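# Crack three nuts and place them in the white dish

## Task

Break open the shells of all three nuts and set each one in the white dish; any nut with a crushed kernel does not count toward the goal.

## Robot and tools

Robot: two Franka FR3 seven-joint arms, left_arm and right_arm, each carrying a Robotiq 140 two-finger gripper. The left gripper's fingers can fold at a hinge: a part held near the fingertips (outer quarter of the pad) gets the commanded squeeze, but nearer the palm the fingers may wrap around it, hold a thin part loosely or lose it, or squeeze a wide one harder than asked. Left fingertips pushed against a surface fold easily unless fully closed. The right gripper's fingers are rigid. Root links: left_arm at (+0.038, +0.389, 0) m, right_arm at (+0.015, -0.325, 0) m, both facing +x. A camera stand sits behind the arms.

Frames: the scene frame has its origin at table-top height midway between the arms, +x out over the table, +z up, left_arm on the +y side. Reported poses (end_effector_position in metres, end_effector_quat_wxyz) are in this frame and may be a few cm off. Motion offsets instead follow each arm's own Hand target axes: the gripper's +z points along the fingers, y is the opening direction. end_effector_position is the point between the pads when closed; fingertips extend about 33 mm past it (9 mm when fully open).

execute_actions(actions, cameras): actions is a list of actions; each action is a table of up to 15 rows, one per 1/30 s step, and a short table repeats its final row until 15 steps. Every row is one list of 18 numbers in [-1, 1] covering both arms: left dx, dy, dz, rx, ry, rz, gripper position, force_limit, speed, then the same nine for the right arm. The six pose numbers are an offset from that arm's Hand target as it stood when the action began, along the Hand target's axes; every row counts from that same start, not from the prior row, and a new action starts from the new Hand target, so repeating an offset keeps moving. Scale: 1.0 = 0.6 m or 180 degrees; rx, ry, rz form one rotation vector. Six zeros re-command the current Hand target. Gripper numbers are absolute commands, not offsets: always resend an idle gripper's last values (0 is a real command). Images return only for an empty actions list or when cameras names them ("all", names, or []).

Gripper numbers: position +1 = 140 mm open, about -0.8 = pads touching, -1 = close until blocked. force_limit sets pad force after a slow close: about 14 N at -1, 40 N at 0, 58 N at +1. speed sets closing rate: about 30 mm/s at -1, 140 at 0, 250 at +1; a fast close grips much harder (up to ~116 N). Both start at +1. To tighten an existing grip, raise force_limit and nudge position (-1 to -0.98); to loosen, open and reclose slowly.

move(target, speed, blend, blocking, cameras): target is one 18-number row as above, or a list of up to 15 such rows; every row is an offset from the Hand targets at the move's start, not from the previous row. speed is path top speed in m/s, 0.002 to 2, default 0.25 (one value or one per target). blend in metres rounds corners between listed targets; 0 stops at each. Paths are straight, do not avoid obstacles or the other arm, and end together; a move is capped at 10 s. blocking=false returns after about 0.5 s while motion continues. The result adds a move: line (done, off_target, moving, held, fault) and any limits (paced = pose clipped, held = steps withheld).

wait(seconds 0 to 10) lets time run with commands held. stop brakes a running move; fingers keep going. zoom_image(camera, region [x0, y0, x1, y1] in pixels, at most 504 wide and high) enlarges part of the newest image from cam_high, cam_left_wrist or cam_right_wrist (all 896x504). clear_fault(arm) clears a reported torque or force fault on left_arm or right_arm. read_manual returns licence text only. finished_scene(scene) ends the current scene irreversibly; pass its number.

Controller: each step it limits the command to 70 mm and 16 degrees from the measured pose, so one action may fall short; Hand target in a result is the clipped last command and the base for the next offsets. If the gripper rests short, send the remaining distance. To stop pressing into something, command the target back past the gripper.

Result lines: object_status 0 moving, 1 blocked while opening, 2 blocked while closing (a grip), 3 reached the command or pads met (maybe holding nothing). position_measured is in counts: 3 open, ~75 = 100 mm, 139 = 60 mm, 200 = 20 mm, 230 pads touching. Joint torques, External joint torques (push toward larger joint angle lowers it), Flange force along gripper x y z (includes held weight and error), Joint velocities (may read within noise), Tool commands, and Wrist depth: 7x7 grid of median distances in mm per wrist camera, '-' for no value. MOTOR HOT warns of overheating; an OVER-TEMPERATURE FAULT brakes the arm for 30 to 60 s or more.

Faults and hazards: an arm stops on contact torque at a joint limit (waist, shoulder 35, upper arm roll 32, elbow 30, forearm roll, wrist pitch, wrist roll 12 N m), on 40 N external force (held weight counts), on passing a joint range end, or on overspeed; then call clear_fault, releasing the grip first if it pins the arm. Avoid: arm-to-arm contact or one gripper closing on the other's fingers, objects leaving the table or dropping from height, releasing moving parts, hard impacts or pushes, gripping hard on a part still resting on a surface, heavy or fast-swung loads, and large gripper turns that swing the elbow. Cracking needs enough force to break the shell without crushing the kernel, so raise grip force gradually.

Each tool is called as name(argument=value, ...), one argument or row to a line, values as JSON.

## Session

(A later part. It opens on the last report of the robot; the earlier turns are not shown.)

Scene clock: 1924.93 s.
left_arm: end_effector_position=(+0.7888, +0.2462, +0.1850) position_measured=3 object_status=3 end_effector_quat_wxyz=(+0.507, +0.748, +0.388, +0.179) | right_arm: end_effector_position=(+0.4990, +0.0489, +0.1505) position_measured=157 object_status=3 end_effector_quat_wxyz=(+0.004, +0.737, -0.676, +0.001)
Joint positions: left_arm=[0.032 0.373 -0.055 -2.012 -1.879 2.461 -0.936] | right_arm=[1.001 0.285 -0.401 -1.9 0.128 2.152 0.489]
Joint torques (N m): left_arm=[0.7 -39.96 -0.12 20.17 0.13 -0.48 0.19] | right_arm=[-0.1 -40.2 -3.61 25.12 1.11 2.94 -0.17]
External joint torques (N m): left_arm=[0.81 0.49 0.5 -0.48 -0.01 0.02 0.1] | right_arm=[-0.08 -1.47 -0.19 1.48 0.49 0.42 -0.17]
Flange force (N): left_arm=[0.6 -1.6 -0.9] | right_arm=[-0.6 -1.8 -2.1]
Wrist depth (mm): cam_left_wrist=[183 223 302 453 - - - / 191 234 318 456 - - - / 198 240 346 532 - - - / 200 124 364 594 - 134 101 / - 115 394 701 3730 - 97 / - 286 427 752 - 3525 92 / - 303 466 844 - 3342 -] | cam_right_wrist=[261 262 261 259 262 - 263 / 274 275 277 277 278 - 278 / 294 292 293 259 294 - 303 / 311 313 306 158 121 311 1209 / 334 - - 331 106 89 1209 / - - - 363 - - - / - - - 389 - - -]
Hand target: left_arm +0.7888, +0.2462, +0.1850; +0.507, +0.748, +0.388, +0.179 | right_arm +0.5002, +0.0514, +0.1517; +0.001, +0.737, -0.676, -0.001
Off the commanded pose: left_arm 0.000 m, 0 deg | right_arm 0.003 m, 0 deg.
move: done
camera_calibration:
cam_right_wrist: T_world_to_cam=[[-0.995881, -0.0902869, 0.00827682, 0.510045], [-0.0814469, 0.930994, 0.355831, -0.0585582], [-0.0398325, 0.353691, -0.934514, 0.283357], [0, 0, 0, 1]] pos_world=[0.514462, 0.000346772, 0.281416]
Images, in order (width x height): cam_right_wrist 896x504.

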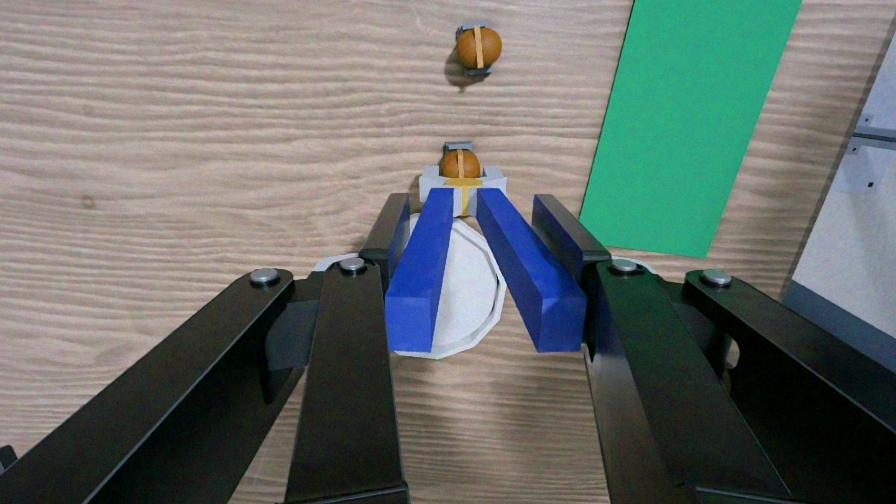

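move(
  target=[0,0,0,0,0,0,1,1,1, 0.001,-0.0004,0.0292,0,0,0,-0.22,-1,-1],
  speed=0.03,
  cameras=["cam_right_wrist"],
)

zoom_image(
  camera="cam_right_wrist",
  region=[380, 80, 560, 220],
)

Scene clock: 1934.93 s.
left_arm: end_effector_position=(+0.7888, +0.2462, +0.1850) position_measured=3 object_status=3 end_effector_quat_wxyz=(+0.507, +0.748, +0.388, +0.179) | right_arm: end_effector_position=(+0.4998, +0.0488, +0.1335) position_measured=157 object_status=3 end_effector_quat_wxyz=(+0.004, +0.735, -0.678, +0.001)
Joint positions: left_arm=[0.032 0.373 -0.055 -2.012 -1.879 2.461 -0.936] | right_arm=[0.993 0.307 -0.393 -1.916 0.139 2.19 0.484]
Joint velocities: left_arm=[within noise] | right_arm=[0 -0.001 0.001 -0.001 0 0.005 -0.002]
Joint torques (N m): left_arm=[0.7 -40 -0.15 20.17 0.13 -0.48 0.18] | right_arm=[-0.17 -41.06 -3.84 24.1 1.13 2.96 -0.45]
External joint torques (N m): left_arm=[0.67 0.73 0.34 -0.72 -0.01 0.01 0.09] | right_arm=[-0.24 -1.89 -0.31 0.8 0.53 0.45 -0.45]
Flange force (N): left_arm=[0.3 -1.9 -0.8] | right_arm=[2.1 1.0 -1.7]
Wrist depth (mm): cam_left_wrist=[183 223 303 403 - - - / 192 233 317 463 - - - / 198 240 345 532 1541 - - / 199 124 364 590 - 134 101 / - 115 391 701 - - 97 / - 286 424 748 - 3386 92 / - 305 465 827 - 3177 -] | cam_right_wrist=[246 246 246 244 247 245 245 / 260 260 260 261 261 - 262 / 277 276 276 236 278 - 282 / 294 295 288 157 124 294 1144 / 311 - - 312 106 89 1196 / - - - 340 - - - / - - - 367 - - -]
Hand target: left_arm +0.7888, +0.2462, +0.1850; +0.507, +0.748, +0.388, +0.179 | right_arm +0.5004, +0.0508, +0.1342; +0.001, +0.737, -0.676, -0.001
Off the commanded pose: left_arm 0.000 m, 0 deg | right_arm 0.002 m, 0 deg.
move: done
camera_calibration:
cam_right_wrist: T_world_to_cam=[[-0.996184, -0.0869641, 0.00733504, 0.510966], [-0.0786536, 0.931042, 0.356333, -0.053768], [-0.0378174, 0.354397, -0.93433, 0.266508], [0, 0, 0, 1]] pos_world=[0.514866, 0.00004648, 0.264417]
Images, in order (width x height): cam_right_wrist 896x504.

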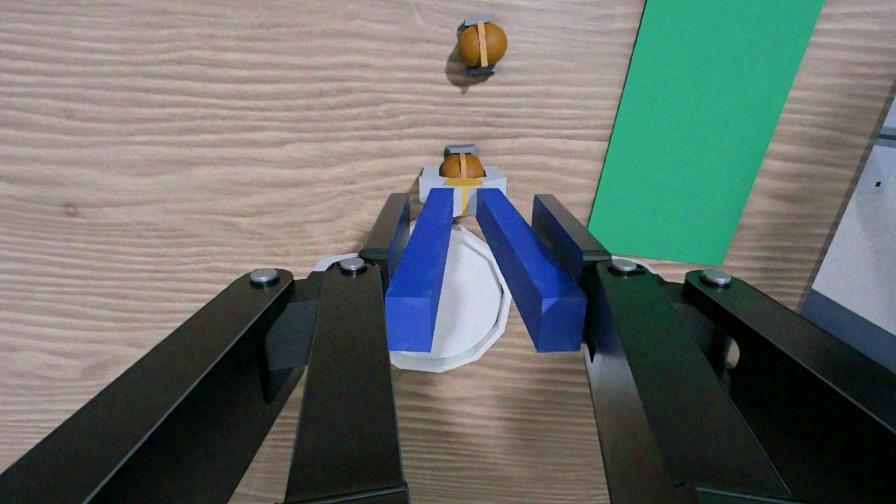

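Scaled by 2.800 from the camera's 896x504 image, which has a finer 1280x720 frame.

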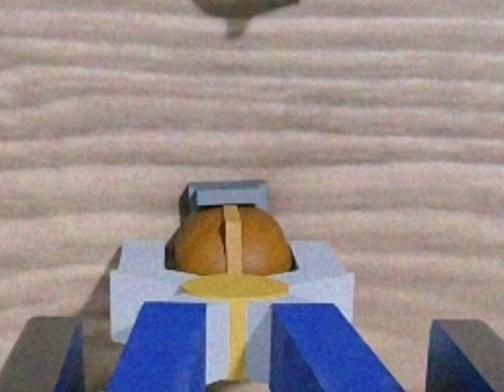

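move(
  target=[0,0,0,0,0,0,1,1,1, 0,0,0,0,0,0,-0.33,-1,-1],
  cameras=["cam_right_wrist"],
)

zoom_image(
  camera="cam_right_wrist",
  region=[380, 80, 560, 220],
)

Scene clock: 1951.13 s.
left_arm: end_effector_position=(+0.7888, +0.2462, +0.1850) position_measured=3 object_status=3 end_effector_quat_wxyz=(+0.507, +0.748, +0.388, +0.179) | right_arm: end_effector_position=(+0.5000, +0.0492, +0.1336) position_measured=171 object_status=0 end_effector_quat_wxyz=(+0.003, +0.736, -0.677, +0.001)
Joint positions: left_arm=[0.032 0.373 -0.055 -2.012 -1.879 2.461 -0.936] | right_arm=[0.992 0.307 -0.392 -1.916 0.139 2.191 0.484]
Joint torques (N m): left_arm=[0.71 -39.94 -0.16 20.16 0.12 -0.48 0.19] | right_arm=[-0.2 -40.53 -4.5 23.85 0.98 2.9 -0.37]
External joint torques (N m): left_arm=[0.69 0.61 0.35 -0.59 -0.01 0.01 0.1] | right_arm=[-0.26 -1.3 -0.98 0.51 0.38 0.39 -0.37]
Flange force (N): left_arm=[0.4 -1.7 -0.7] | right_arm=[2.2 0.7 -1.1]
Wrist depth (mm): cam_left_wrist=[184 222 303 408 - - - / 191 233 317 451 - - - / 197 240 345 514 - - - / 199 124 365 596 - 134 106 / - 115 394 711 - - 97 / - 287 427 792 - 3217 92 / - 305 464 1009 - 4766 -] | cam_right_wrist=[246 246 247 244 247 245 248 / 261 260 262 260 261 - 262 / 277 276 276 236 276 280 278 / 294 295 291 134 116 300 1167 / 312 - - 109 106 94 1247 / - - - 340 - 74 - / - - - 367 - - -]
Hand target: left_arm +0.7888, +0.2462, +0.1850; +0.507, +0.748, +0.388, +0.179 | right_arm +0.5004, +0.0508, +0.1342; +0.001, +0.737, -0.676, -0.001
Off the commanded pose: left_arm 0.000 m, 0 deg | right_arm 0.002 m, 0 deg.
move: done
camera_calibration:
cam_right_wrist: T_world_to_cam=[[-0.996116, -0.0878004, 0.00661897, 0.511347], [-0.0796543, 0.930625, 0.357202, -0.0537487], [-0.0375223, 0.355287, -0.934004, 0.26617], [0, 0, 0, 1]] pos_world=[0.515067, 0.0003495, 0.264418]
Images, in order (width x height): cam_right_wrist 896x504.

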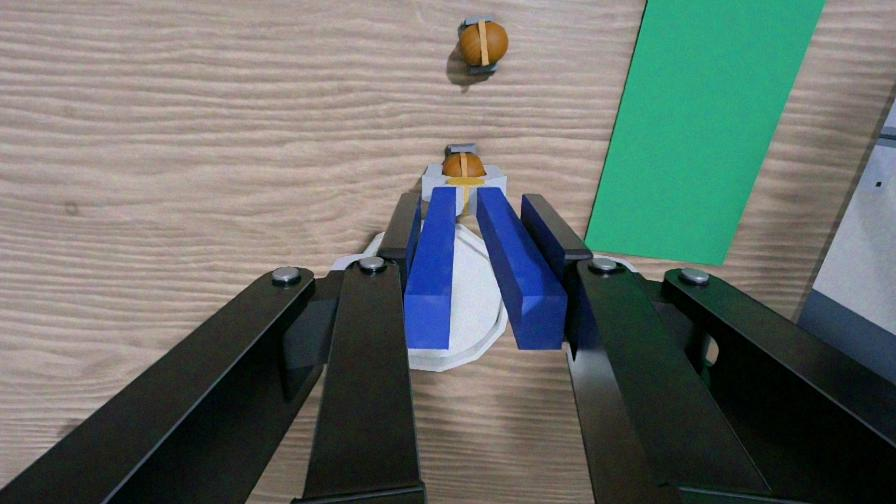

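Scaled by 2.800 from the camera's 896x504 image, which has a finer 1280x720 frame.

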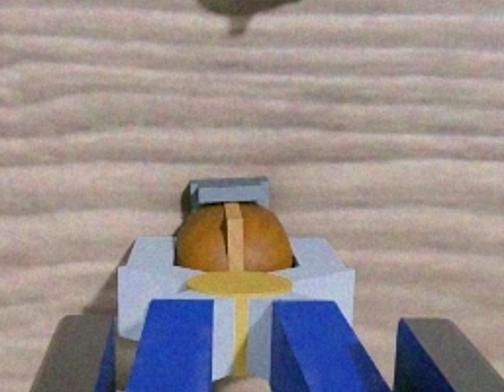

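move(
  target=[0,0,0,0,0,0,1,1,1, 0,0,0,0,0,0,-0.36,-1,-1],
)

wait(
  seconds=1.0,
)

Scene clock: 1956.47 s.
left_arm: end_effector_position=(+0.7888, +0.2462, +0.1850) position_measured=3 object_status=3 end_effector_quat_wxyz=(+0.507, +0.748, +0.388, +0.179) | right_arm: end_effector_position=(+0.5000, +0.0493, +0.1336) position_measured=171 object_status=2 end_effector_quat_wxyz=(+0.003, +0.736, -0.677, +0.001)
Joint positions: left_arm=[0.032 0.373 -0.055 -2.012 -1.879 2.461 -0.936] | right_arm=[0.991 0.307 -0.391 -1.916 0.139 2.191 0.484]
Joint torques (N m): left_arm=[0.72 -39.99 -0.12 20.21 0.13 -0.48 0.19] | right_arm=[-0.2 -40.51 -3.53 23.79 0.91 2.91 -0.33]
External joint torques (N m): left_arm=[0.71 0.74 0.4 -0.67 -0.01 0.02 0.1] | right_arm=[-0.21 -1.15 0.04 0.39 0.3 0.38 -0.33]
Flange force (N): left_arm=[0.5 -1.9 -0.7] | right_arm=[1.6 1.0 -0.6]
Wrist depth (mm): cam_left_wrist=[184 223 302 417 - - - / 192 234 318 452 - - - / 198 240 345 523 - - - / 200 124 362 601 - 134 101 / - 115 393 715 - - 97 / - 287 429 782 4085 - 92 / - 305 467 838 3064 3299 -] | cam_right_wrist=[246 245 248 243 248 250 247 / 260 262 262 261 261 - 261 / 277 277 277 238 277 - 282 / 295 295 292 134 135 294 1179 / 310 - - 305 106 94 1167 / - - - 341 - 74 - / - - - 369 - - -]
Hand target: left_arm +0.7888, +0.2462, +0.1850; +0.507, +0.748, +0.388, +0.179 | right_arm +0.5004, +0.0508, +0.1342; +0.001, +0.737, -0.676, -0.001
Off the commanded pose: left_arm 0.000 m, 0 deg | right_arm 0.002 m, 0 deg.
move: done

Scene clock: 1957.47 s.
left_arm: end_effector_position=(+0.7888, +0.2462, +0.1850) position_measured=3 object_status=3 end_effector_quat_wxyz=(+0.507, +0.748, +0.388, +0.179) | right_arm: end_effector_position=(+0.5000, +0.0493, +0.1336) position_measured=171 object_status=2 end_effector_quat_wxyz=(+0.003, +0.736, -0.677, +0.001)
Joint positions: left_arm=[0.032 0.373 -0.055 -2.012 -1.879 2.461 -0.936] | right_arm=[0.991 0.307 -0.391 -1.916 0.139 2.191 0.484]
Joint torques (N m): left_arm=[0.72 -39.99 -0.12 20.19 0.13 -0.48 0.17] | right_arm=[-0.18 -40.5 -3.7 23.79 0.9 2.91 -0.33]
External joint torques (N m): left_arm=[0.63 0.62 0.32 -0.61 0 0 0.08] | right_arm=[-0.1 -1.15 -0.05 0.4 0.3 0.37 -0.33]
Flange force (N): left_arm=[0.4 -1.7 -0.7] | right_arm=[1.5 1.1 -0.7]
Wrist depth (mm): cam_left_wrist=[184 223 303 413 1203 - - / 192 233 318 459 - - - / 198 239 344 521 - - - / 199 124 365 608 - 134 101 / - 115 393 715 3431 - 97 / - 286 423 820 3730 - 92 / - 305 466 817 3028 3899 -] | cam_right_wrist=[246 245 247 245 245 - 249 / 260 261 261 261 261 - 263 / 277 277 278 246 277 278 282 / 295 295 290 134 135 296 305 / 310 - - 305 106 94 588 / - - - 340 - 74 - / - - - 367 - - -]
Hand target: left_arm +0.7888, +0.2462, +0.1850; +0.507, +0.748, +0.388, +0.179 | right_arm +0.5004, +0.0508, +0.1342; +0.001, +0.737, -0.676, -0.001
Tool commands: left_gripper/position=+1.0 left_gripper/force_limit=+1.0 left_gripper/speed=+1.0 right_gripper/position=-0.36 right_gripper/force_limit=-1.0 right_gripper/speed=-1.0
Off the commanded pose: left_arm 0.000 m, 0 deg | right_arm 0.002 m, 0 deg.
wait: 1.00 s; at rest by 0.17 s

move(
  target=[0,0,0,0,0,0,1,1,1, 0,0,0,0,0,0,-0.395,0,-1],
)

wait(
  seconds=1.0,
  cameras=["cam_right_wrist"],
)

zoom_image(
  camera="cam_right_wrist",
  region=[380, 80, 560, 220],
)

Scene clock: 1963.10 s.
left_arm: end_effector_position=(+0.7888, +0.2462, +0.1850) position_measured=3 object_status=3 end_effector_quat_wxyz=(+0.507, +0.748, +0.388, +0.179) | right_arm: end_effector_position=(+0.5004, +0.0498, +0.1345) position_measured=179 object_status=3 end_effector_quat_wxyz=(+0.002, +0.736, -0.677, +0.000)
Joint positions: left_arm=[0.032 0.373 -0.055 -2.012 -1.879 2.461 -0.936] | right_arm=[0.991 0.306 -0.391 -1.915 0.139 2.191 0.484]
Joint torques (N m): left_arm=[0.71 -39.96 -0.11 20.19 0.13 -0.48 0.16] | right_arm=[-0.11 -39.79 -3.58 23.35 0.85 2.87 -0.28]
External joint torques (N m): left_arm=[0.7 0.76 0.41 -0.65 -0.01 0.02 0.08] | right_arm=[-0.12 -0.39 -0.02 -0.12 0.24 0.33 -0.28]
Flange force (N): left_arm=[0.6 -1.8 -0.6] | right_arm=[1.4 1.0 0.6]
Wrist depth (mm): cam_left_wrist=[184 223 302 407 - - - / 192 233 319 456 - - - / 198 240 345 516 - - - / 199 124 364 594 - 134 101 / - 115 391 711 - - 97 / - 287 427 785 3841 - 93 / - 304 466 894 3217 3431 -] | cam_right_wrist=[247 248 248 246 247 245 248 / 260 263 260 262 263 261 262 / 278 279 278 243 278 278 282 / 296 296 292 - 124 305 1161 / 318 - - 109 105 94 554 / - - - 342 - 76 - / - - - 372 - - -]
Hand target: left_arm +0.7888, +0.2462, +0.1850; +0.507, +0.748, +0.388, +0.179 | right_arm +0.5004, +0.0508, +0.1342; +0.001, +0.737, -0.676, -0.001
Off the commanded pose: left_arm 0.000 m, 0 deg | right_arm 0.001 m, 0 deg.
move: done

Scene clock: 1964.10 s.
left_arm: end_effector_position=(+0.7888, +0.2462, +0.1850) position_measured=3 object_status=3 end_effector_quat_wxyz=(+0.507, +0.748, +0.388, +0.179) | right_arm: end_effector_position=(+0.5004, +0.0498, +0.1345) position_measured=179 object_status=3 end_effector_quat_wxyz=(+0.002, +0.736, -0.677, +0.000)
Joint positions: left_arm=[0.032 0.373 -0.055 -2.012 -1.879 2.461 -0.936] | right_arm=[0.991 0.306 -0.39 -1.915 0.139 2.191 0.484]
Joint torques (N m): left_arm=[0.67 -39.93 -0.08 20.17 0.13 -0.48 0.18] | right_arm=[-0.22 -39.81 -3.68 23.38 0.85 2.88 -0.32]
External joint torques (N m): left_arm=[0.64 0.47 0.42 -0.5 0 0.01 0.1] | right_arm=[-0.28 -0.73 -0.18 0.09 0.25 0.36 -0.32]
Flange force (N): left_arm=[0.4 -1.5 -0.8] | right_arm=[1.7 0.9 0.1]
Wrist depth (mm): cam_left_wrist=[183 222 302 404 - - - / 192 234 319 451 - - - / 197 239 345 520 - - - / 200 124 364 594 - 134 101 / - 115 393 692 - - 96 / - 288 426 755 4362 - 93 / - 305 467 789 3676 3625 -] | cam_right_wrist=[248 246 248 246 248 - 247 / 261 264 262 262 261 251 262 / 278 278 278 239 281 - 279 / 296 296 292 131 131 297 1156 / 317 - - 108 105 94 625 / - - - 341 - 76 - / - - - 370 - - -]
Hand target: left_arm +0.7888, +0.2462, +0.1850; +0.507, +0.748, +0.388, +0.179 | right_arm +0.5004, +0.0508, +0.1342; +0.001, +0.737, -0.676, -0.001
Tool commands: left_gripper/position=+1.0 left_gripper/force_limit=+1.0 left_gripper/speed=+1.0 right_gripper/position=-0.395 right_gripper/force_limit=+0.0 right_gripper/speed=-1.0
Off the commanded pose: left_arm 0.000 m, 0 deg | right_arm 0.001 m, 0 deg.
wait: 1.00 s; at rest by 0.17 s
camera_calibration:
cam_right_wrist: T_world_to_cam=[[-0.996113, -0.0879273, 0.00534148, 0.511907], [-0.0801608, 0.929929, 0.358895, -0.0545264], [-0.0365239, 0.357072, -0.933363, 0.266226], [0, 0, 0, 1]] pos_world=[0.51527, 0.00065451, 0.26532]
Images, in order (width x height): cam_right_wrist 896x504.

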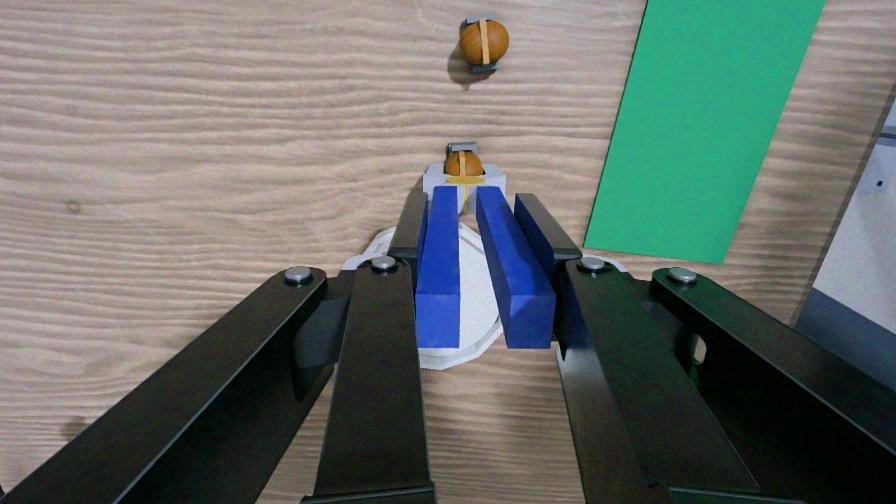

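Scaled by 2.800 from the camera's 896x504 image, which has a finer 1280x720 frame.

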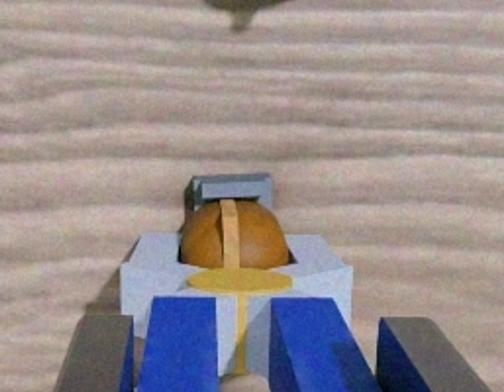

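move(
  target=[0,0,0,0,0,0,1,1,1, 0,0,0,0,0,0,-0.32,-1,-1],
)

move(
  target=[0,0,0,0,0,0,1,1,1, 0,0,0,0,0,0,-0.395,-1,-1],
)

wait(
  seconds=0.8,
  cameras=["cam_right_wrist"],
)

zoom_image(
  camera="cam_right_wrist",
  region=[420, 130, 510, 200],
)

Scene clock: 1968.20 s.
left_arm: end_effector_position=(+0.7888, +0.2462, +0.1850) position_measured=3 object_status=3 end_effector_quat_wxyz=(+0.507, +0.748, +0.388, +0.179) | right_arm: end_effector_position=(+0.5002, +0.0495, +0.1340) position_measured=169 object_status=3 end_effector_quat_wxyz=(+0.002, +0.736, -0.677, +0.000)
Joint positions: left_arm=[0.032 0.373 -0.055 -2.012 -1.879 2.461 -0.936] | right_arm=[0.99 0.306 -0.39 -1.916 0.139 2.191 0.484]
Joint torques (N m): left_arm=[0.71 -39.96 -0.13 20.23 0.14 -0.49 0.21] | right_arm=[-0.08 -40.79 -3.82 23.92 0.8 2.89 -0.29]
External joint torques (N m): left_arm=[0.67 0.56 0.36 -0.49 0 -0.01 0.13] | right_arm=[0.03 -1.61 -0.19 0.62 0.2 0.37 -0.29]
Flange force (N): left_arm=[0.5 -1.6 -0.6] | right_arm=[1.7 1.7 -1.7]
Wrist depth (mm): cam_left_wrist=[184 223 302 404 - - - / 192 234 318 449 - - - / 198 240 345 517 - - - / 199 124 363 594 - 134 104 / - 115 393 711 3064 - 97 / - 285 425 836 4515 4289 92 / - 304 465 929 3342 4596 -] | cam_right_wrist=[247 246 248 245 248 244 248 / 260 260 261 262 262 - 263 / 277 277 279 239 277 275 282 / 295 296 292 136 128 298 1167 / 316 - - 315 106 93 561 / - - - 342 - 75 - / - - - 370 - - -]
Hand target: left_arm +0.7888, +0.2462, +0.1850; +0.507, +0.748, +0.388, +0.179 | right_arm +0.5004, +0.0508, +0.1342; +0.001, +0.737, -0.676, -0.001
Off the commanded pose: left_arm 0.000 m, 0 deg | right_arm 0.001 m, 0 deg.
move: done

Scene clock: 1968.70 s.
left_arm: end_effector_position=(+0.7888, +0.2462, +0.1850) position_measured=3 object_status=3 end_effector_quat_wxyz=(+0.507, +0.748, +0.388, +0.179) | right_arm: end_effector_position=(+0.5002, +0.0496, +0.1341) position_measured=179 object_status=0 end_effector_quat_wxyz=(+0.002, +0.736, -0.677, +0.000)
Joint positions: left_arm=[0.032 0.373 -0.055 -2.012 -1.879 2.461 -0.936] | right_arm=[0.99 0.306 -0.389 -1.916 0.139 2.191 0.484]
Joint torques (N m): left_arm=[0.72 -39.93 -0.1 20.15 0.13 -0.48 0.21] | right_arm=[-0.17 -40.16 -3.68 23.66 0.74 2.84 -0.31]
External joint torques (N m): left_arm=[0.71 0.54 0.41 -0.56 -0.01 0.01 0.12] | right_arm=[-0.17 -0.79 -0.12 0.22 0.14 0.3 -0.31]
Flange force (N): left_arm=[0.4 -1.7 -0.9] | right_arm=[1.4 0.8 -0.4]
Wrist depth (mm): cam_left_wrist=[184 224 303 411 - - - / 192 233 319 455 - - - / 198 239 344 521 - - - / 199 124 362 592 - 134 105 / - 115 392 696 - - 97 / - 287 426 752 - 3342 92 / - 303 470 804 3730 3386 -] | cam_right_wrist=[245 248 247 245 248 - 248 / 261 259 263 262 261 - 262 / 277 279 277 245 278 292 279 / 297 296 293 131 131 296 1156 / 313 - - 109 105 94 554 / - - - 343 - 76 - / - - - 374 - - -]
Hand target: left_arm +0.7888, +0.2462, +0.1850; +0.507, +0.748, +0.388, +0.179 | right_arm +0.5004, +0.0508, +0.1342; +0.001, +0.737, -0.676, -0.001
Off the commanded pose: left_arm 0.000 m, 0 deg | right_arm 0.001 m, 0 deg.
move: done

Scene clock: 1969.50 s.
left_arm: end_effector_position=(+0.7888, +0.2462, +0.1850) position_measured=3 object_status=3 end_effector_quat_wxyz=(+0.507, +0.748, +0.388, +0.179) | right_arm: end_effector_position=(+0.5002, +0.0496, +0.1341) position_measured=179 object_status=3 end_effector_quat_wxyz=(+0.002, +0.736, -0.677, +0.000)
Joint positions: left_arm=[0.032 0.373 -0.055 -2.012 -1.879 2.461 -0.936] | right_arm=[0.99 0.306 -0.389 -1.916 0.139 2.191 0.484]
Joint torques (N m): left_arm=[0.7 -39.99 -0.15 20.17 0.14 -0.48 0.18] | right_arm=[-0.18 -40.17 -3.69 23.61 0.76 2.83 -0.3]
External joint torques (N m): left_arm=[0.86 0.7 0.51 -0.69 0 0.04 0.09] | right_arm=[-0.23 -1.01 -0.2 0.3 0.16 0.31 -0.3]
Flange force (N): left_arm=[0.6 -1.9 -1.0] | right_arm=[1.7 1.0 -0.7]
Wrist depth (mm): cam_left_wrist=[183 224 303 412 - - - / 192 233 317 451 - - - / 198 240 342 520 - - - / 199 124 364 594 - 134 102 / - 115 392 694 - - 97 / - 288 426 807 3258 - 92 / - 304 467 922 3899 - -] | cam_right_wrist=[245 247 247 244 248 249 248 / 261 261 263 261 261 - 262 / 276 277 278 243 278 - 279 / 296 296 291 131 128 300 1179 / 315 - - 108 105 94 546 / - - - 342 - 76 - / - - - 371 - - -]
Hand target: left_arm +0.7888, +0.2462, +0.1850; +0.507, +0.748, +0.388, +0.179 | right_arm +0.5004, +0.0508, +0.1342; +0.001, +0.737, -0.676, -0.001
Tool commands: left_gripper/position=+1.0 left_gripper/force_limit=+1.0 left_gripper/speed=+1.0 right_gripper/position=-0.395 right_gripper/force_limit=-1.0 right_gripper/speed=-1.0
Off the commanded pose: left_arm 0.000 m, 0 deg | right_arm 0.001 m, 0 deg.
wait: 0.80 s; at rest by 0.17 s
camera_calibration:
cam_right_wrist: T_world_to_cam=[[-0.996118, -0.087824, 0.00594123, 0.511644], [-0.0798591, 0.930042, 0.35867, -0.0543569], [-0.0370254, 0.356803, -0.933446, 0.266072], [0, 0, 0, 1]] pos_world=[0.515169, 0.000553698, 0.26482]
Images, in order (width x height): cam_right_wrist 896x504.

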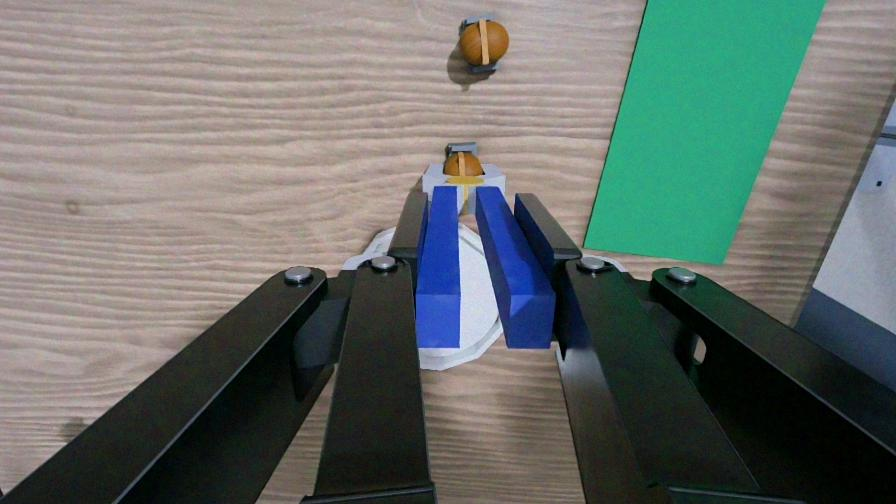

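Scaled by 5.600 from the camera's 896x504 image, which has a finer 1280x720 frame.

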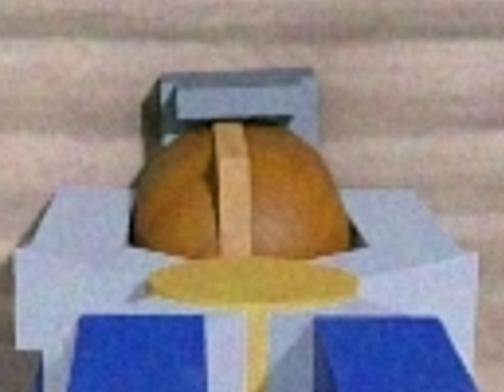

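move(
  target=[
    [0,0,0,0,0,0,1,1,1, 0,0,0,0,0,0,-0.27,-1,-1],
    [0,0,0,0,0,0,1,1,1, 0,0,-0.075,0,0,0,-1,-1,-1],
    [0,0,0,0,0,0,1,1,1, 0.5165,0.0446,-0.075,0,0,0,-1,-1,-1],
  ],
  speed=[0.03,0.04,0.15],
  cameras=["cam_right_wrist","cam_high"],
)

Scene clock: 1995.53 s.
left_arm: end_effector_position=(+0.7888, +0.2462, +0.1850) position_measured=3 object_status=3 end_effector_quat_wxyz=(+0.507, +0.748, +0.388, +0.179) | right_arm: end_effector_position=(+0.4990, -0.2597, +0.1779) position_measured=188 object_status=2 end_effector_quat_wxyz=(+0.002, +0.734, -0.680, -0.003)
Joint positions: left_arm=[0.032 0.373 -0.055 -2.012 -1.879 2.461 -0.936] | right_arm=[0.771 -0.152 -0.654 -2.319 -0.111 2.188 0.142]
Joint velocities: left_arm=[within noise] | right_arm=[0.001 0 -0.001 -0.001 0 0 -0.005]
Joint torques (N m): left_arm=[0.72 -39.99 -0.08 20.16 0.13 -0.48 0.2] | right_arm=[0.63 -22.3 1.89 23.96 0.46 3.02 -0.36]
External joint torques (N m): left_arm=[0.74 0.61 0.47 -0.64 -0.01 0.02 0.11] | right_arm=[0.56 -1.66 -0.82 0.65 -0.15 0.47 -0.36]
Flange force (N): left_arm=[0.4 -1.9 -0.9] | right_arm=[1.5 2.6 -1.6]
Wrist depth (mm): cam_left_wrist=[184 223 303 414 - - - / 192 234 318 451 - - - / 198 240 345 518 - - - / 199 124 364 594 - 134 101 / - 115 392 696 - - 96 / - 286 424 789 3299 - 92 / - 303 469 919 3899 - -] | cam_right_wrist=[283 285 285 284 285 283 285 / 302 302 303 302 301 301 299 / 321 318 320 242 320 319 324 / 339 340 337 127 333 341 350 / 363 355 - 108 107 94 1288 / - - - 394 - 73 - / - - - 424 - - -]
Hand target: left_arm +0.7888, +0.2462, +0.1850; +0.507, +0.748, +0.388, +0.179 | right_arm +0.5007, -0.2603, +0.1791; +0.001, +0.737, -0.676, -0.001
Off the commanded pose: left_arm 0.000 m, 0 deg | right_arm 0.002 m, 1 deg.
move: done
camera_calibration:
cam_right_wrist: T_world_to_cam=[[-0.996616, -0.0814669, 0.0109698, 0.484134], [-0.0719369, 0.928936, 0.363184, 0.212351], [-0.0397777, 0.361166, -0.931653, 0.419527], [0, 0, 0, 1]] pos_world=[0.514459, -0.309339, 0.30842]
Images, in order (width x height): cam_high 896x504, cam_right_wrist 896x504.

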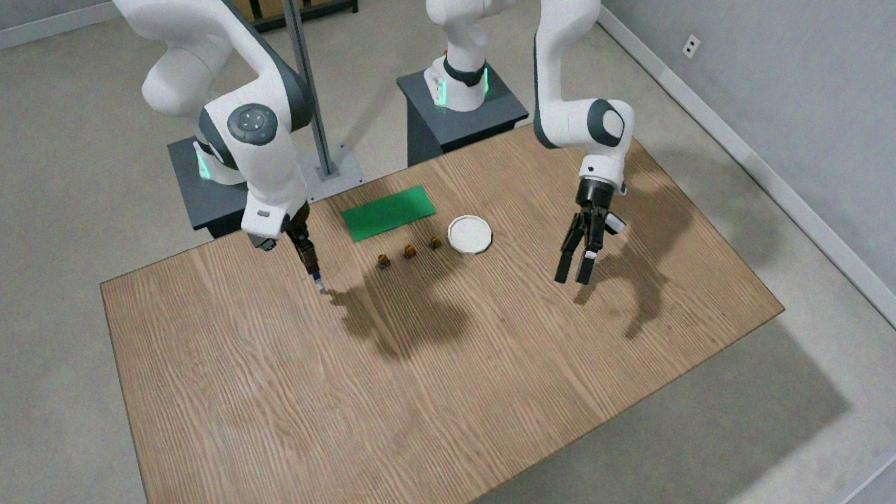

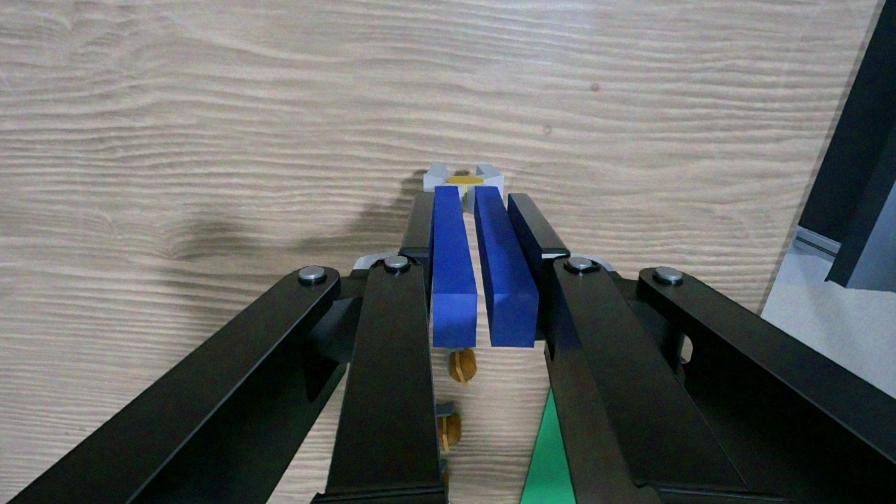

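zoom_image(
  camera="cam_right_wrist",
  region=[380, 80, 560, 220],
)

zoom_image(
  camera="cam_high",
  region=[362, 210, 502, 290],
)

Scaled by 2.800 from the camera's 896x504 image, which has a finer 1280x720 frame.

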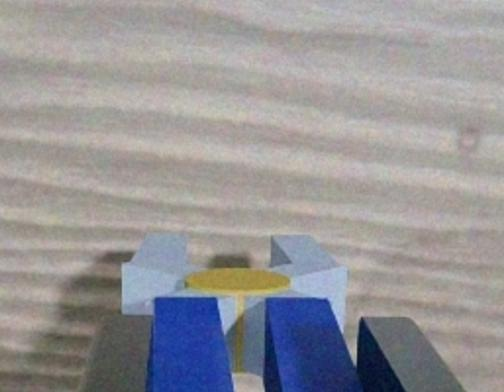

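Scaled by 3.600 from the camera's 896x504 image, which has a finer 1280x720 frame.

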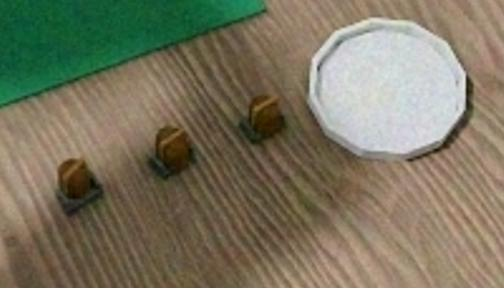

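move(
  target=[
    [0,0,0,0,0,0,1,1,1, 0,0,0.0843,0,0,0,-1,-1,-1],
    [0,0,0,0,0,0,1,1,1, 0,0,0.0887,0,0,0,-1,-1,-1],
  ],
  speed=[0.05,0.006],
)

Scene clock: 2004.37 s.
left_arm: end_effector_position=(+0.7888, +0.2462, +0.1850) position_measured=3 object_status=3 end_effector_quat_wxyz=(+0.507, +0.748, +0.388, +0.179) | right_arm: end_effector_position=(+0.5034, -0.2592, +0.1341) position_measured=188 object_status=2 end_effector_quat_wxyz=(-0.003, +0.735, -0.678, +0.000)
Joint positions: left_arm=[0.032 0.373 -0.055 -2.012 -1.879 2.461 -0.936] | right_arm=[0.776 -0.068 -0.673 -2.372 -0.052 2.324 0.09]
Joint torques (N m): left_arm=[0.74 -39.97 -0.16 20.19 0.13 -0.47 0.17] | right_arm=[0.82 -14.31 0.42 17.13 1.13 4.55 -0.39]
External joint torques (N m): left_arm=[0.85 0.65 0.46 -0.62 0 0.04 0.09] | right_arm=[0.78 7.86 -0.81 -5.26 0.58 1.96 -0.39]
Flange force (N): left_arm=[0.6 -1.8 -0.9] | right_arm=[-0.2 -12.6 28.9]
Wrist depth (mm): cam_left_wrist=[184 223 303 418 1262 1154 - / 192 232 316 453 1422 - - / 198 239 342 526 - - - / 199 124 365 596 - 134 101 / - 115 391 701 - - 97 / - 286 425 797 3299 3138 92 / - 305 465 830 3785 - -] | cam_right_wrist=[247 247 246 246 244 243 243 / 262 262 260 261 258 259 258 / 278 278 277 255 275 273 271 / 298 296 290 128 286 290 289 / 320 - - 107 107 94 1234 / - - - 329 - 73 - / - - - 348 - - -]
Hand target: left_arm +0.7888, +0.2462, +0.1850; +0.507, +0.748, +0.388, +0.179 | right_arm +0.5006, -0.2603, +0.1259; +0.001, +0.737, -0.676, -0.001
Off the commanded pose: left_arm 0.000 m, 0 deg | right_arm 0.009 m, 1 deg.
move: off_target (right_arm)

move(
  target=[0,0,0,0,0,0,1,1,1, -0.0014,-0.0048,-0.0145,0,0,0,-1,-1,-1],
  speed=0.03,
  cameras=["cam_right_wrist","cam_high"],
)

zoom_image(
  camera="cam_high",
  region=[270, 200, 410, 310],
)

Scene clock: 2012.40 s.
left_arm: end_effector_position=(+0.7888, +0.2462, +0.1850) position_measured=3 object_status=3 end_effector_quat_wxyz=(+0.507, +0.748, +0.388, +0.179) | right_arm: end_effector_position=(+0.5036, -0.2596, +0.1343) position_measured=188 object_status=2 end_effector_quat_wxyz=(+0.000, +0.736, -0.677, -0.001)
Joint positions: left_arm=[0.032 0.373 -0.055 -2.012 -1.879 2.461 -0.936] | right_arm=[0.777 -0.063 -0.673 -2.365 -0.051 2.315 0.088]
Joint velocities: left_arm=[within noise] | right_arm=[-0.001 0.001 -0.001 -0.001 0 -0.004 0]
Joint torques (N m): left_arm=[0.67 -39.97 -0.09 20.16 0.13 -0.48 0.19] | right_arm=[0.69 -22.72 0.6 23.61 0.67 2.57 -0.05]
External joint torques (N m): left_arm=[0.64 0.68 0.4 -0.67 -0.01 0.01 0.11] | right_arm=[0.68 -0.4 -0.51 1.22 0.12 -0.01 -0.05]
Flange force (N): left_arm=[0.4 -1.9 -0.7] | right_arm=[-0.2 -3.5 -1.6]
Wrist depth (mm): cam_left_wrist=[184 223 303 408 - - - / 192 233 318 455 - 1406 - / 198 240 345 523 - - - / 199 124 363 598 - 134 101 / - 115 391 696 - - 97 / - 287 428 752 3217 4437 92 / - 303 464 890 3785 4362 -] | cam_right_wrist=[247 247 245 245 245 243 244 / 262 260 262 259 261 259 258 / 278 278 277 270 275 276 274 / 295 296 290 128 285 293 296 / 318 - - 107 107 94 1240 / - - - 332 - 73 - / - - - 357 - - -]
Hand target: left_arm +0.7888, +0.2462, +0.1850; +0.507, +0.748, +0.388, +0.179 | right_arm +0.5035, -0.2592, +0.1346; +0.001, +0.737, -0.676, -0.001
Off the commanded pose: left_arm 0.000 m, 0 deg | right_arm 0.001 m, 0 deg.
move: done
camera_calibration:
cam_right_wrist: T_world_to_cam=[[-0.996046, -0.0887702, 0.00344839, 0.487951], [-0.0814655, 0.928188, 0.363084, 0.233159], [-0.0354318, 0.361367, -0.93175, 0.376993], [0, 0, 0, 1]] pos_world=[0.518373, -0.309333, 0.264924]
Images, in order (width x height): cam_high 896x504, cam_right_wrist 896x504.

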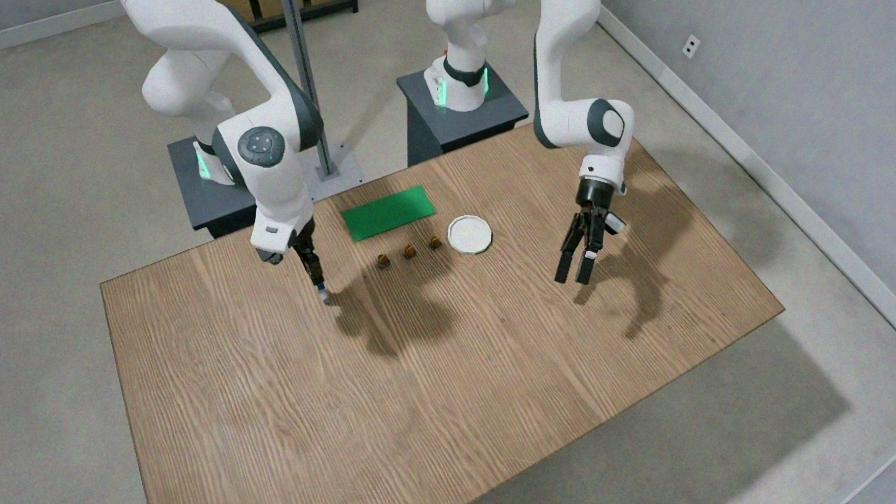

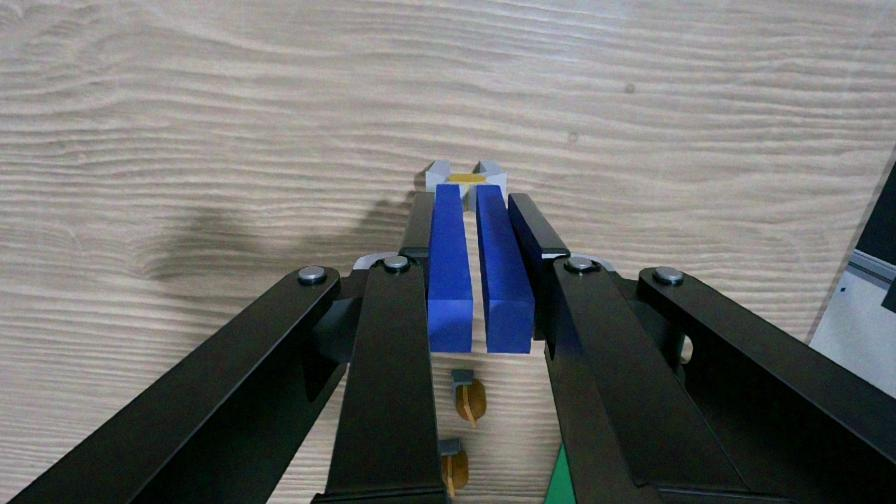

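Scaled by 3.600 from the camera's 896x504 image, which has a finer 1280x720 frame.

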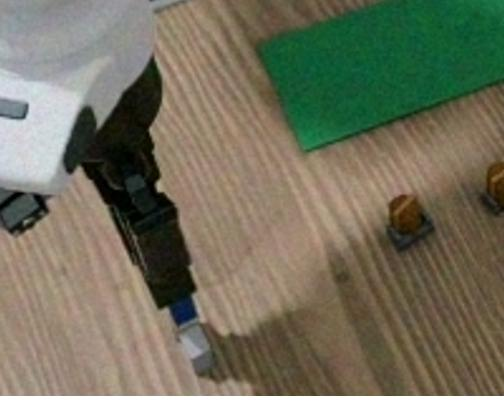

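move(
  target=[0,0,0,0,0,0,1,1,1, 0,0,0,0,0,0,-0.1,-1,-1],
  cameras=["cam_right_wrist"],
)

Scene clock: 2025.27 s.
left_arm: end_effector_position=(+0.7888, +0.2462, +0.1850) position_measured=3 object_status=3 end_effector_quat_wxyz=(+0.507, +0.748, +0.388, +0.179) | right_arm: end_effector_position=(+0.5033, -0.2597, +0.1342) position_measured=141 object_status=0 end_effector_quat_wxyz=(+0.000, +0.736, -0.677, -0.001)
Joint positions: left_arm=[0.032 0.373 -0.055 -2.012 -1.879 2.461 -0.936] | right_arm=[0.777 -0.062 -0.673 -2.365 -0.051 2.314 0.088]
Joint torques (N m): left_arm=[0.75 -40 -0.16 20.2 0.13 -0.48 0.18] | right_arm=[0.68 -22.92 0.62 23.8 0.68 2.69 -0.06]
External joint torques (N m): left_arm=[0.71 0.54 0.33 -0.53 -0.01 0.01 0.09] | right_arm=[0.52 -0.57 -0.65 1.37 0.13 0.11 -0.06]
Flange force (N): left_arm=[0.4 -1.6 -0.8] | right_arm=[0.2 -3.4 -1.8]
Wrist depth (mm): cam_left_wrist=[184 223 303 403 - - - / 192 234 318 452 - - - / 198 240 346 524 - - - / 199 124 365 596 - 134 101 / - 115 393 703 - - 97 / - 286 424 775 - - 92 / - 303 465 936 - - -] | cam_right_wrist=[247 247 247 246 245 245 244 / 261 260 261 260 259 259 258 / 278 276 276 269 275 275 275 / 296 296 117 183 129 289 291 / 313 76 86 313 107 - 324 / - - - 333 339 - - / - - - 362 366 - -]
Hand target: left_arm +0.7888, +0.2462, +0.1850; +0.507, +0.748, +0.388, +0.179 | right_arm +0.5035, -0.2592, +0.1346; +0.001, +0.737, -0.676, -0.001
Off the commanded pose: left_arm 0.000 m, 0 deg | right_arm 0.001 m, 0 deg.
move: done
camera_calibration:
cam_right_wrist: T_world_to_cam=[[-0.996035, -0.0888471, 0.00451333, 0.487437], [-0.0811609, 0.928301, 0.362865, 0.233115], [-0.0364292, 0.36106, -0.931831, 0.377335], [0, 0, 0, 1]] pos_world=[0.518171, -0.309334, 0.264823]
Images, in order (width x height): cam_right_wrist 896x504.

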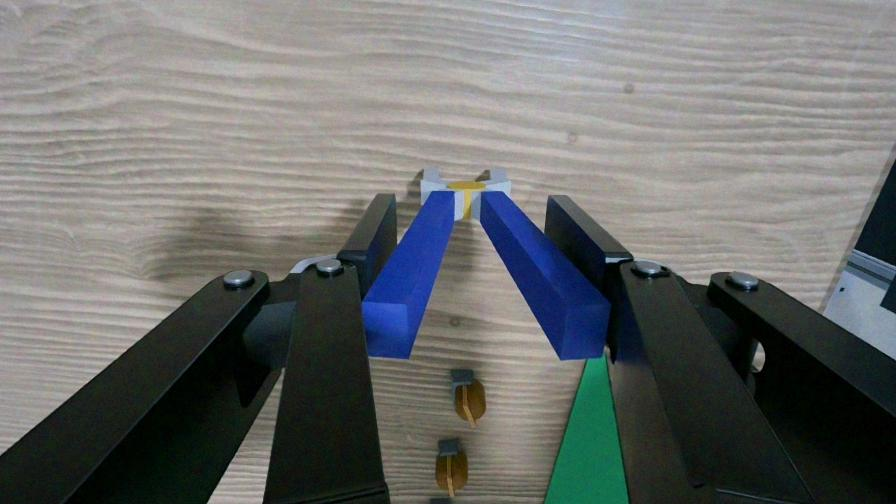

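move(
  target=[0,0,0,0,0,0,1,1,1, 0,0,0,0,0,0,0.4,-1,-1],
  cameras=["cam_right_wrist"],
)

Scene clock: 2029.60 s.
left_arm: end_effector_position=(+0.7888, +0.2462, +0.1850) position_measured=3 object_status=3 end_effector_quat_wxyz=(+0.507, +0.748, +0.388, +0.179) | right_arm: end_effector_position=(+0.5037, -0.2597, +0.1346) position_measured=78 object_status=0 end_effector_quat_wxyz=(+0.000, +0.736, -0.677, -0.001)
Joint positions: left_arm=[0.032 0.373 -0.055 -2.012 -1.879 2.461 -0.936] | right_arm=[0.777 -0.062 -0.673 -2.364 -0.051 2.314 0.088]
Joint torques (N m): left_arm=[0.7 -39.95 -0.1 20.15 0.13 -0.48 0.18] | right_arm=[0.68 -22.89 0.57 23.29 0.66 2.68 -0.06]
External joint torques (N m): left_arm=[0.69 0.59 0.41 -0.62 -0.01 0.01 0.09] | right_arm=[0.68 -0.49 -0.54 0.84 0.11 0.1 -0.06]
Flange force (N): left_arm=[0.4 -1.7 -0.9] | right_arm=[0.0 -1.9 -1.1]
Wrist depth (mm): cam_left_wrist=[183 222 303 406 - - - / 192 233 317 456 - - - / 198 240 344 521 - - - / 199 124 363 600 - 134 101 / - 115 391 699 - - 97 / - 287 427 755 - - 93 / - 304 465 838 3138 3625 -] | cam_right_wrist=[248 247 247 245 245 245 244 / 261 261 260 261 260 259 258 / 278 277 277 270 274 275 275 / 297 293 134 296 148 124 293 / - 81 118 315 318 105 - / - - 339 339 341 - - / - - 366 363 365 - -]
Hand target: left_arm +0.7888, +0.2462, +0.1850; +0.507, +0.748, +0.388, +0.179 | right_arm +0.5035, -0.2592, +0.1346; +0.001, +0.737, -0.676, -0.001
Off the commanded pose: left_arm 0.000 m, 0 deg | right_arm 0.001 m, 0 deg.
move: done
camera_calibration:
cam_right_wrist: T_world_to_cam=[[-0.996047, -0.0887461, 0.00369002, 0.488092], [-0.0813618, 0.928259, 0.362925, 0.233077], [-0.0356335, 0.36119, -0.931811, 0.377345], [0, 0, 0, 1]] pos_world=[0.518573, -0.309334, 0.265224]
Images, in order (width x height): cam_right_wrist 896x504.

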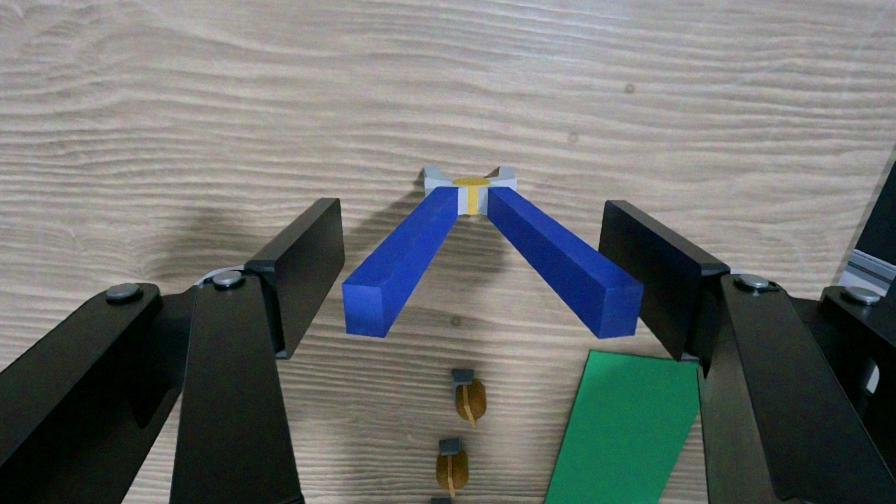

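move(
  target=[
    [0,0,0,0,0,0,1,1,1, 0,0,-0.2257,0,0,0,0.4,-1,-1],
    [0,0,0,0,0,0,1,1,1, -0.5073,-0.0388,-0.2,0,0,0,0.4,-1,-1],
    [0,0,0,0,0,0,1,1,1, -0.5073,-0.0388,0.0243,0,0,0,0.2,-1,-1],
  ],
  speed=[0.1,0.2,0.1],
  blend=[0.02,0.03,0],
  cameras=["cam_right_wrist","cam_high"],
)

Scene clock: 2058.60 s.
left_arm: end_effector_position=(+0.7888, +0.2462, +0.1850) position_measured=3 object_status=3 end_effector_quat_wxyz=(+0.507, +0.748, +0.388, +0.179) | right_arm: end_effector_position=(+0.5001, +0.0447, +0.1200) position_measured=104 object_status=0 end_effector_quat_wxyz=(+0.002, +0.735, -0.678, +0.001)
Joint positions: left_arm=[0.032 0.373 -0.055 -2.012 -1.879 2.461 -0.936] | right_arm=[0.957 0.314 -0.358 -1.941 0.134 2.227 0.481]
Joint torques (N m): left_arm=[0.72 -39.99 -0.13 20.16 0.14 -0.49 0.17] | right_arm=[-0.27 -40.74 -3.35 23.44 0.83 2.84 -0.35]
External joint torques (N m): left_arm=[0.61 0.46 0.3 -0.53 0 -0.01 0.08] | right_arm=[-0.41 -1.32 -0.16 0.36 0.24 0.31 -0.35]
Flange force (N): left_arm=[0.3 -1.5 -0.9] | right_arm=[2.1 1.2 -1.1]
Wrist depth (mm): cam_left_wrist=[183 223 303 409 - - - / 192 233 318 458 - - - / 198 239 345 520 - - - / 199 124 363 597 - 134 102 / - 115 394 694 - - 97 / - 288 427 757 4151 - 92 / - 305 467 849 - 4085 -] | cam_right_wrist=[235 234 234 232 236 236 236 / 250 247 249 247 250 - 249 / 262 264 265 260 261 260 264 / 280 278 151 282 276 107 281 / - 84 293 296 301 101 85 / - - 323 328 324 - - / - - 350 353 351 - -]
Hand target: left_arm +0.7888, +0.2462, +0.1850; +0.507, +0.748, +0.388, +0.179 | right_arm +0.5002, +0.0461, +0.1201; +0.001, +0.737, -0.676, -0.001
Off the commanded pose: left_arm 0.000 m, 0 deg | right_arm 0.001 m, 0 deg.
move: done
camera_calibration:
cam_right_wrist: T_world_to_cam=[[-0.996181, -0.0871176, 0.00580983, 0.511267], [-0.0792606, 0.930232, 0.358309, -0.0450018], [-0.0366195, 0.35648, -0.933585, 0.254573], [0, 0, 0, 1]] pos_world=[0.515069, -0.00434767, 0.25082]
Images, in order (width x height): cam_high 896x504, cam_right_wrist 896x504.

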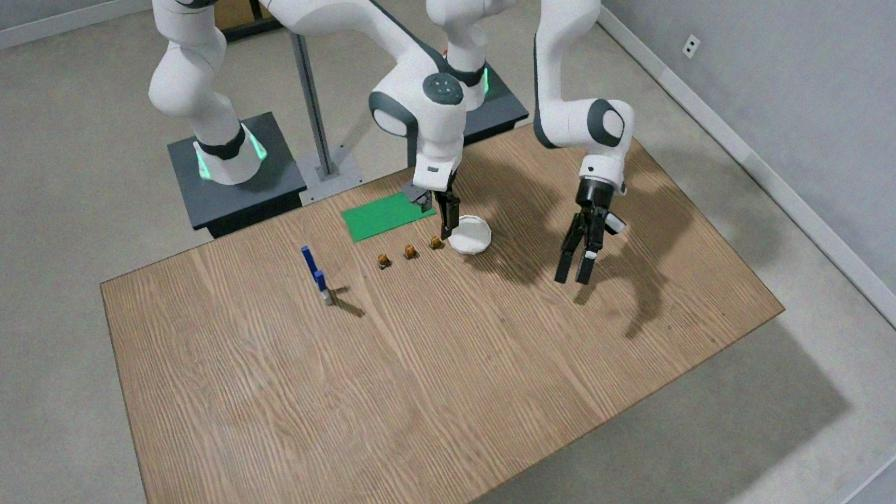

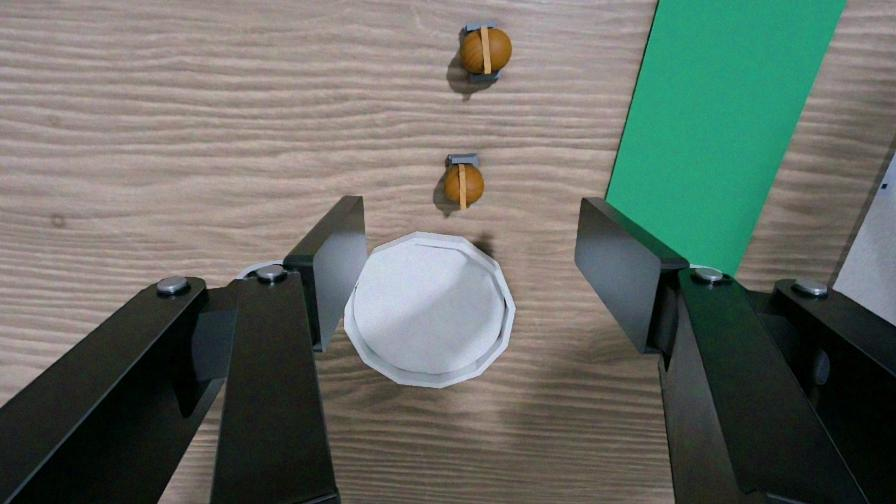

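move(
  target=[
    [0,0,0,0,0,0,1,1,1, 0,-0.0017,0.05,0,0,0,0.0,-1,-1],
    [0,0,0,0,0,0,1,1,1, 0,-0.0017,0.1335,0,0,0,0.0,-1,-1],
  ],
  speed=[0.1,0.06],
  blend=[0.02,0],
  cameras=["cam_right_wrist"],
)

Scene clock: 2076.27 s.
left_arm: end_effector_position=(+0.7888, +0.2462, +0.1850) position_measured=3 object_status=3 end_effector_quat_wxyz=(+0.507, +0.748, +0.388, +0.179) | right_arm: end_effector_position=(+0.5009, +0.0450, +0.0402) position_measured=129 object_status=3 end_effector_quat_wxyz=(+0.002, +0.735, -0.678, +0.000)
Joint positions: left_arm=[0.032 0.373 -0.055 -2.012 -1.879 2.461 -0.936] | right_arm=[0.915 0.442 -0.308 -1.977 0.189 2.388 0.446]
Joint velocities: left_arm=[within noise] | right_arm=[-0.001 -0.001 0.001 -0.001 0 0.004 -0.001]
Joint torques (N m): left_arm=[0.7 -40 -0.09 20.2 0.13 -0.49 0.19] | right_arm=[-0.37 -43.52 -4.1 21.8 0.72 2.88 -0.29]
External joint torques (N m): left_arm=[0.77 0.63 0.49 -0.58 0 0.01 0.1] | right_arm=[-0.43 -1.33 -0.16 0.39 0.21 0.34 -0.29]
Flange force (N): left_arm=[0.6 -1.8 -0.8] | right_arm=[2.0 1.0 -1.4]
Wrist depth (mm): cam_left_wrist=[184 223 302 462 - - 975 / 191 233 317 456 - 1191 - / 198 240 345 522 - - - / 199 124 363 592 - 134 102 / - 115 393 723 - - 97 / - 287 425 755 - 3959 92 / - 304 465 847 3431 3841 -] | cam_right_wrist=[163 163 164 162 162 164 - / 172 173 174 173 174 174 - / 183 183 184 183 184 183 - / 195 196 142 196 166 101 195 / 207 77 86 210 205 90 88 / - - - 223 225 - - / - - - 236 246 - -]
Hand target: left_arm +0.7888, +0.2462, +0.1850; +0.507, +0.748, +0.388, +0.179 | right_arm +0.5011, +0.0462, +0.0400; +0.001, +0.737, -0.676, -0.001
Off the commanded pose: left_arm 0.000 m, 0 deg | right_arm 0.001 m, 0 deg.
move: done; blend cut to 0.015 m at target 1
camera_calibration:
cam_right_wrist: T_world_to_cam=[[-0.99623, -0.0865331, 0.00619921, 0.512513], [-0.0785558, 0.930095, 0.35882, -0.0170771], [-0.0368157, 0.35698, -0.933386, 0.180064], [0, 0, 0, 1]] pos_world=[0.515869, -0.00404668, 0.17102]
Images, in order (width x height): cam_right_wrist 896x504.

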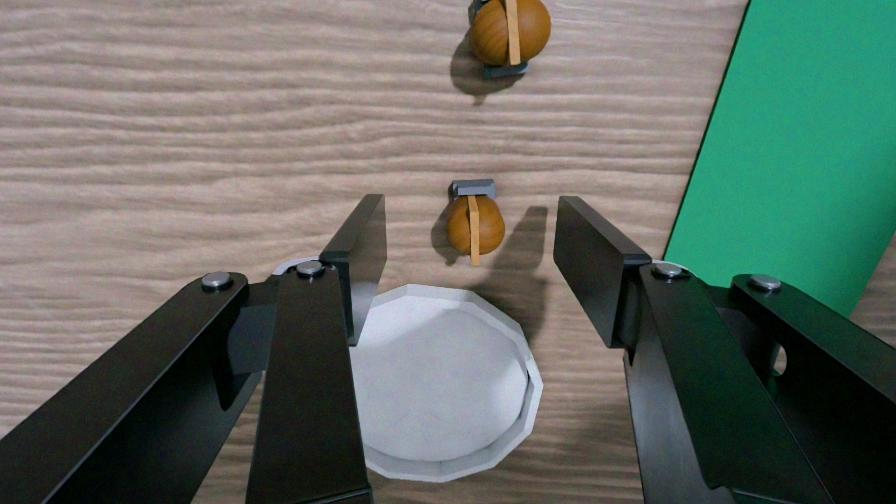

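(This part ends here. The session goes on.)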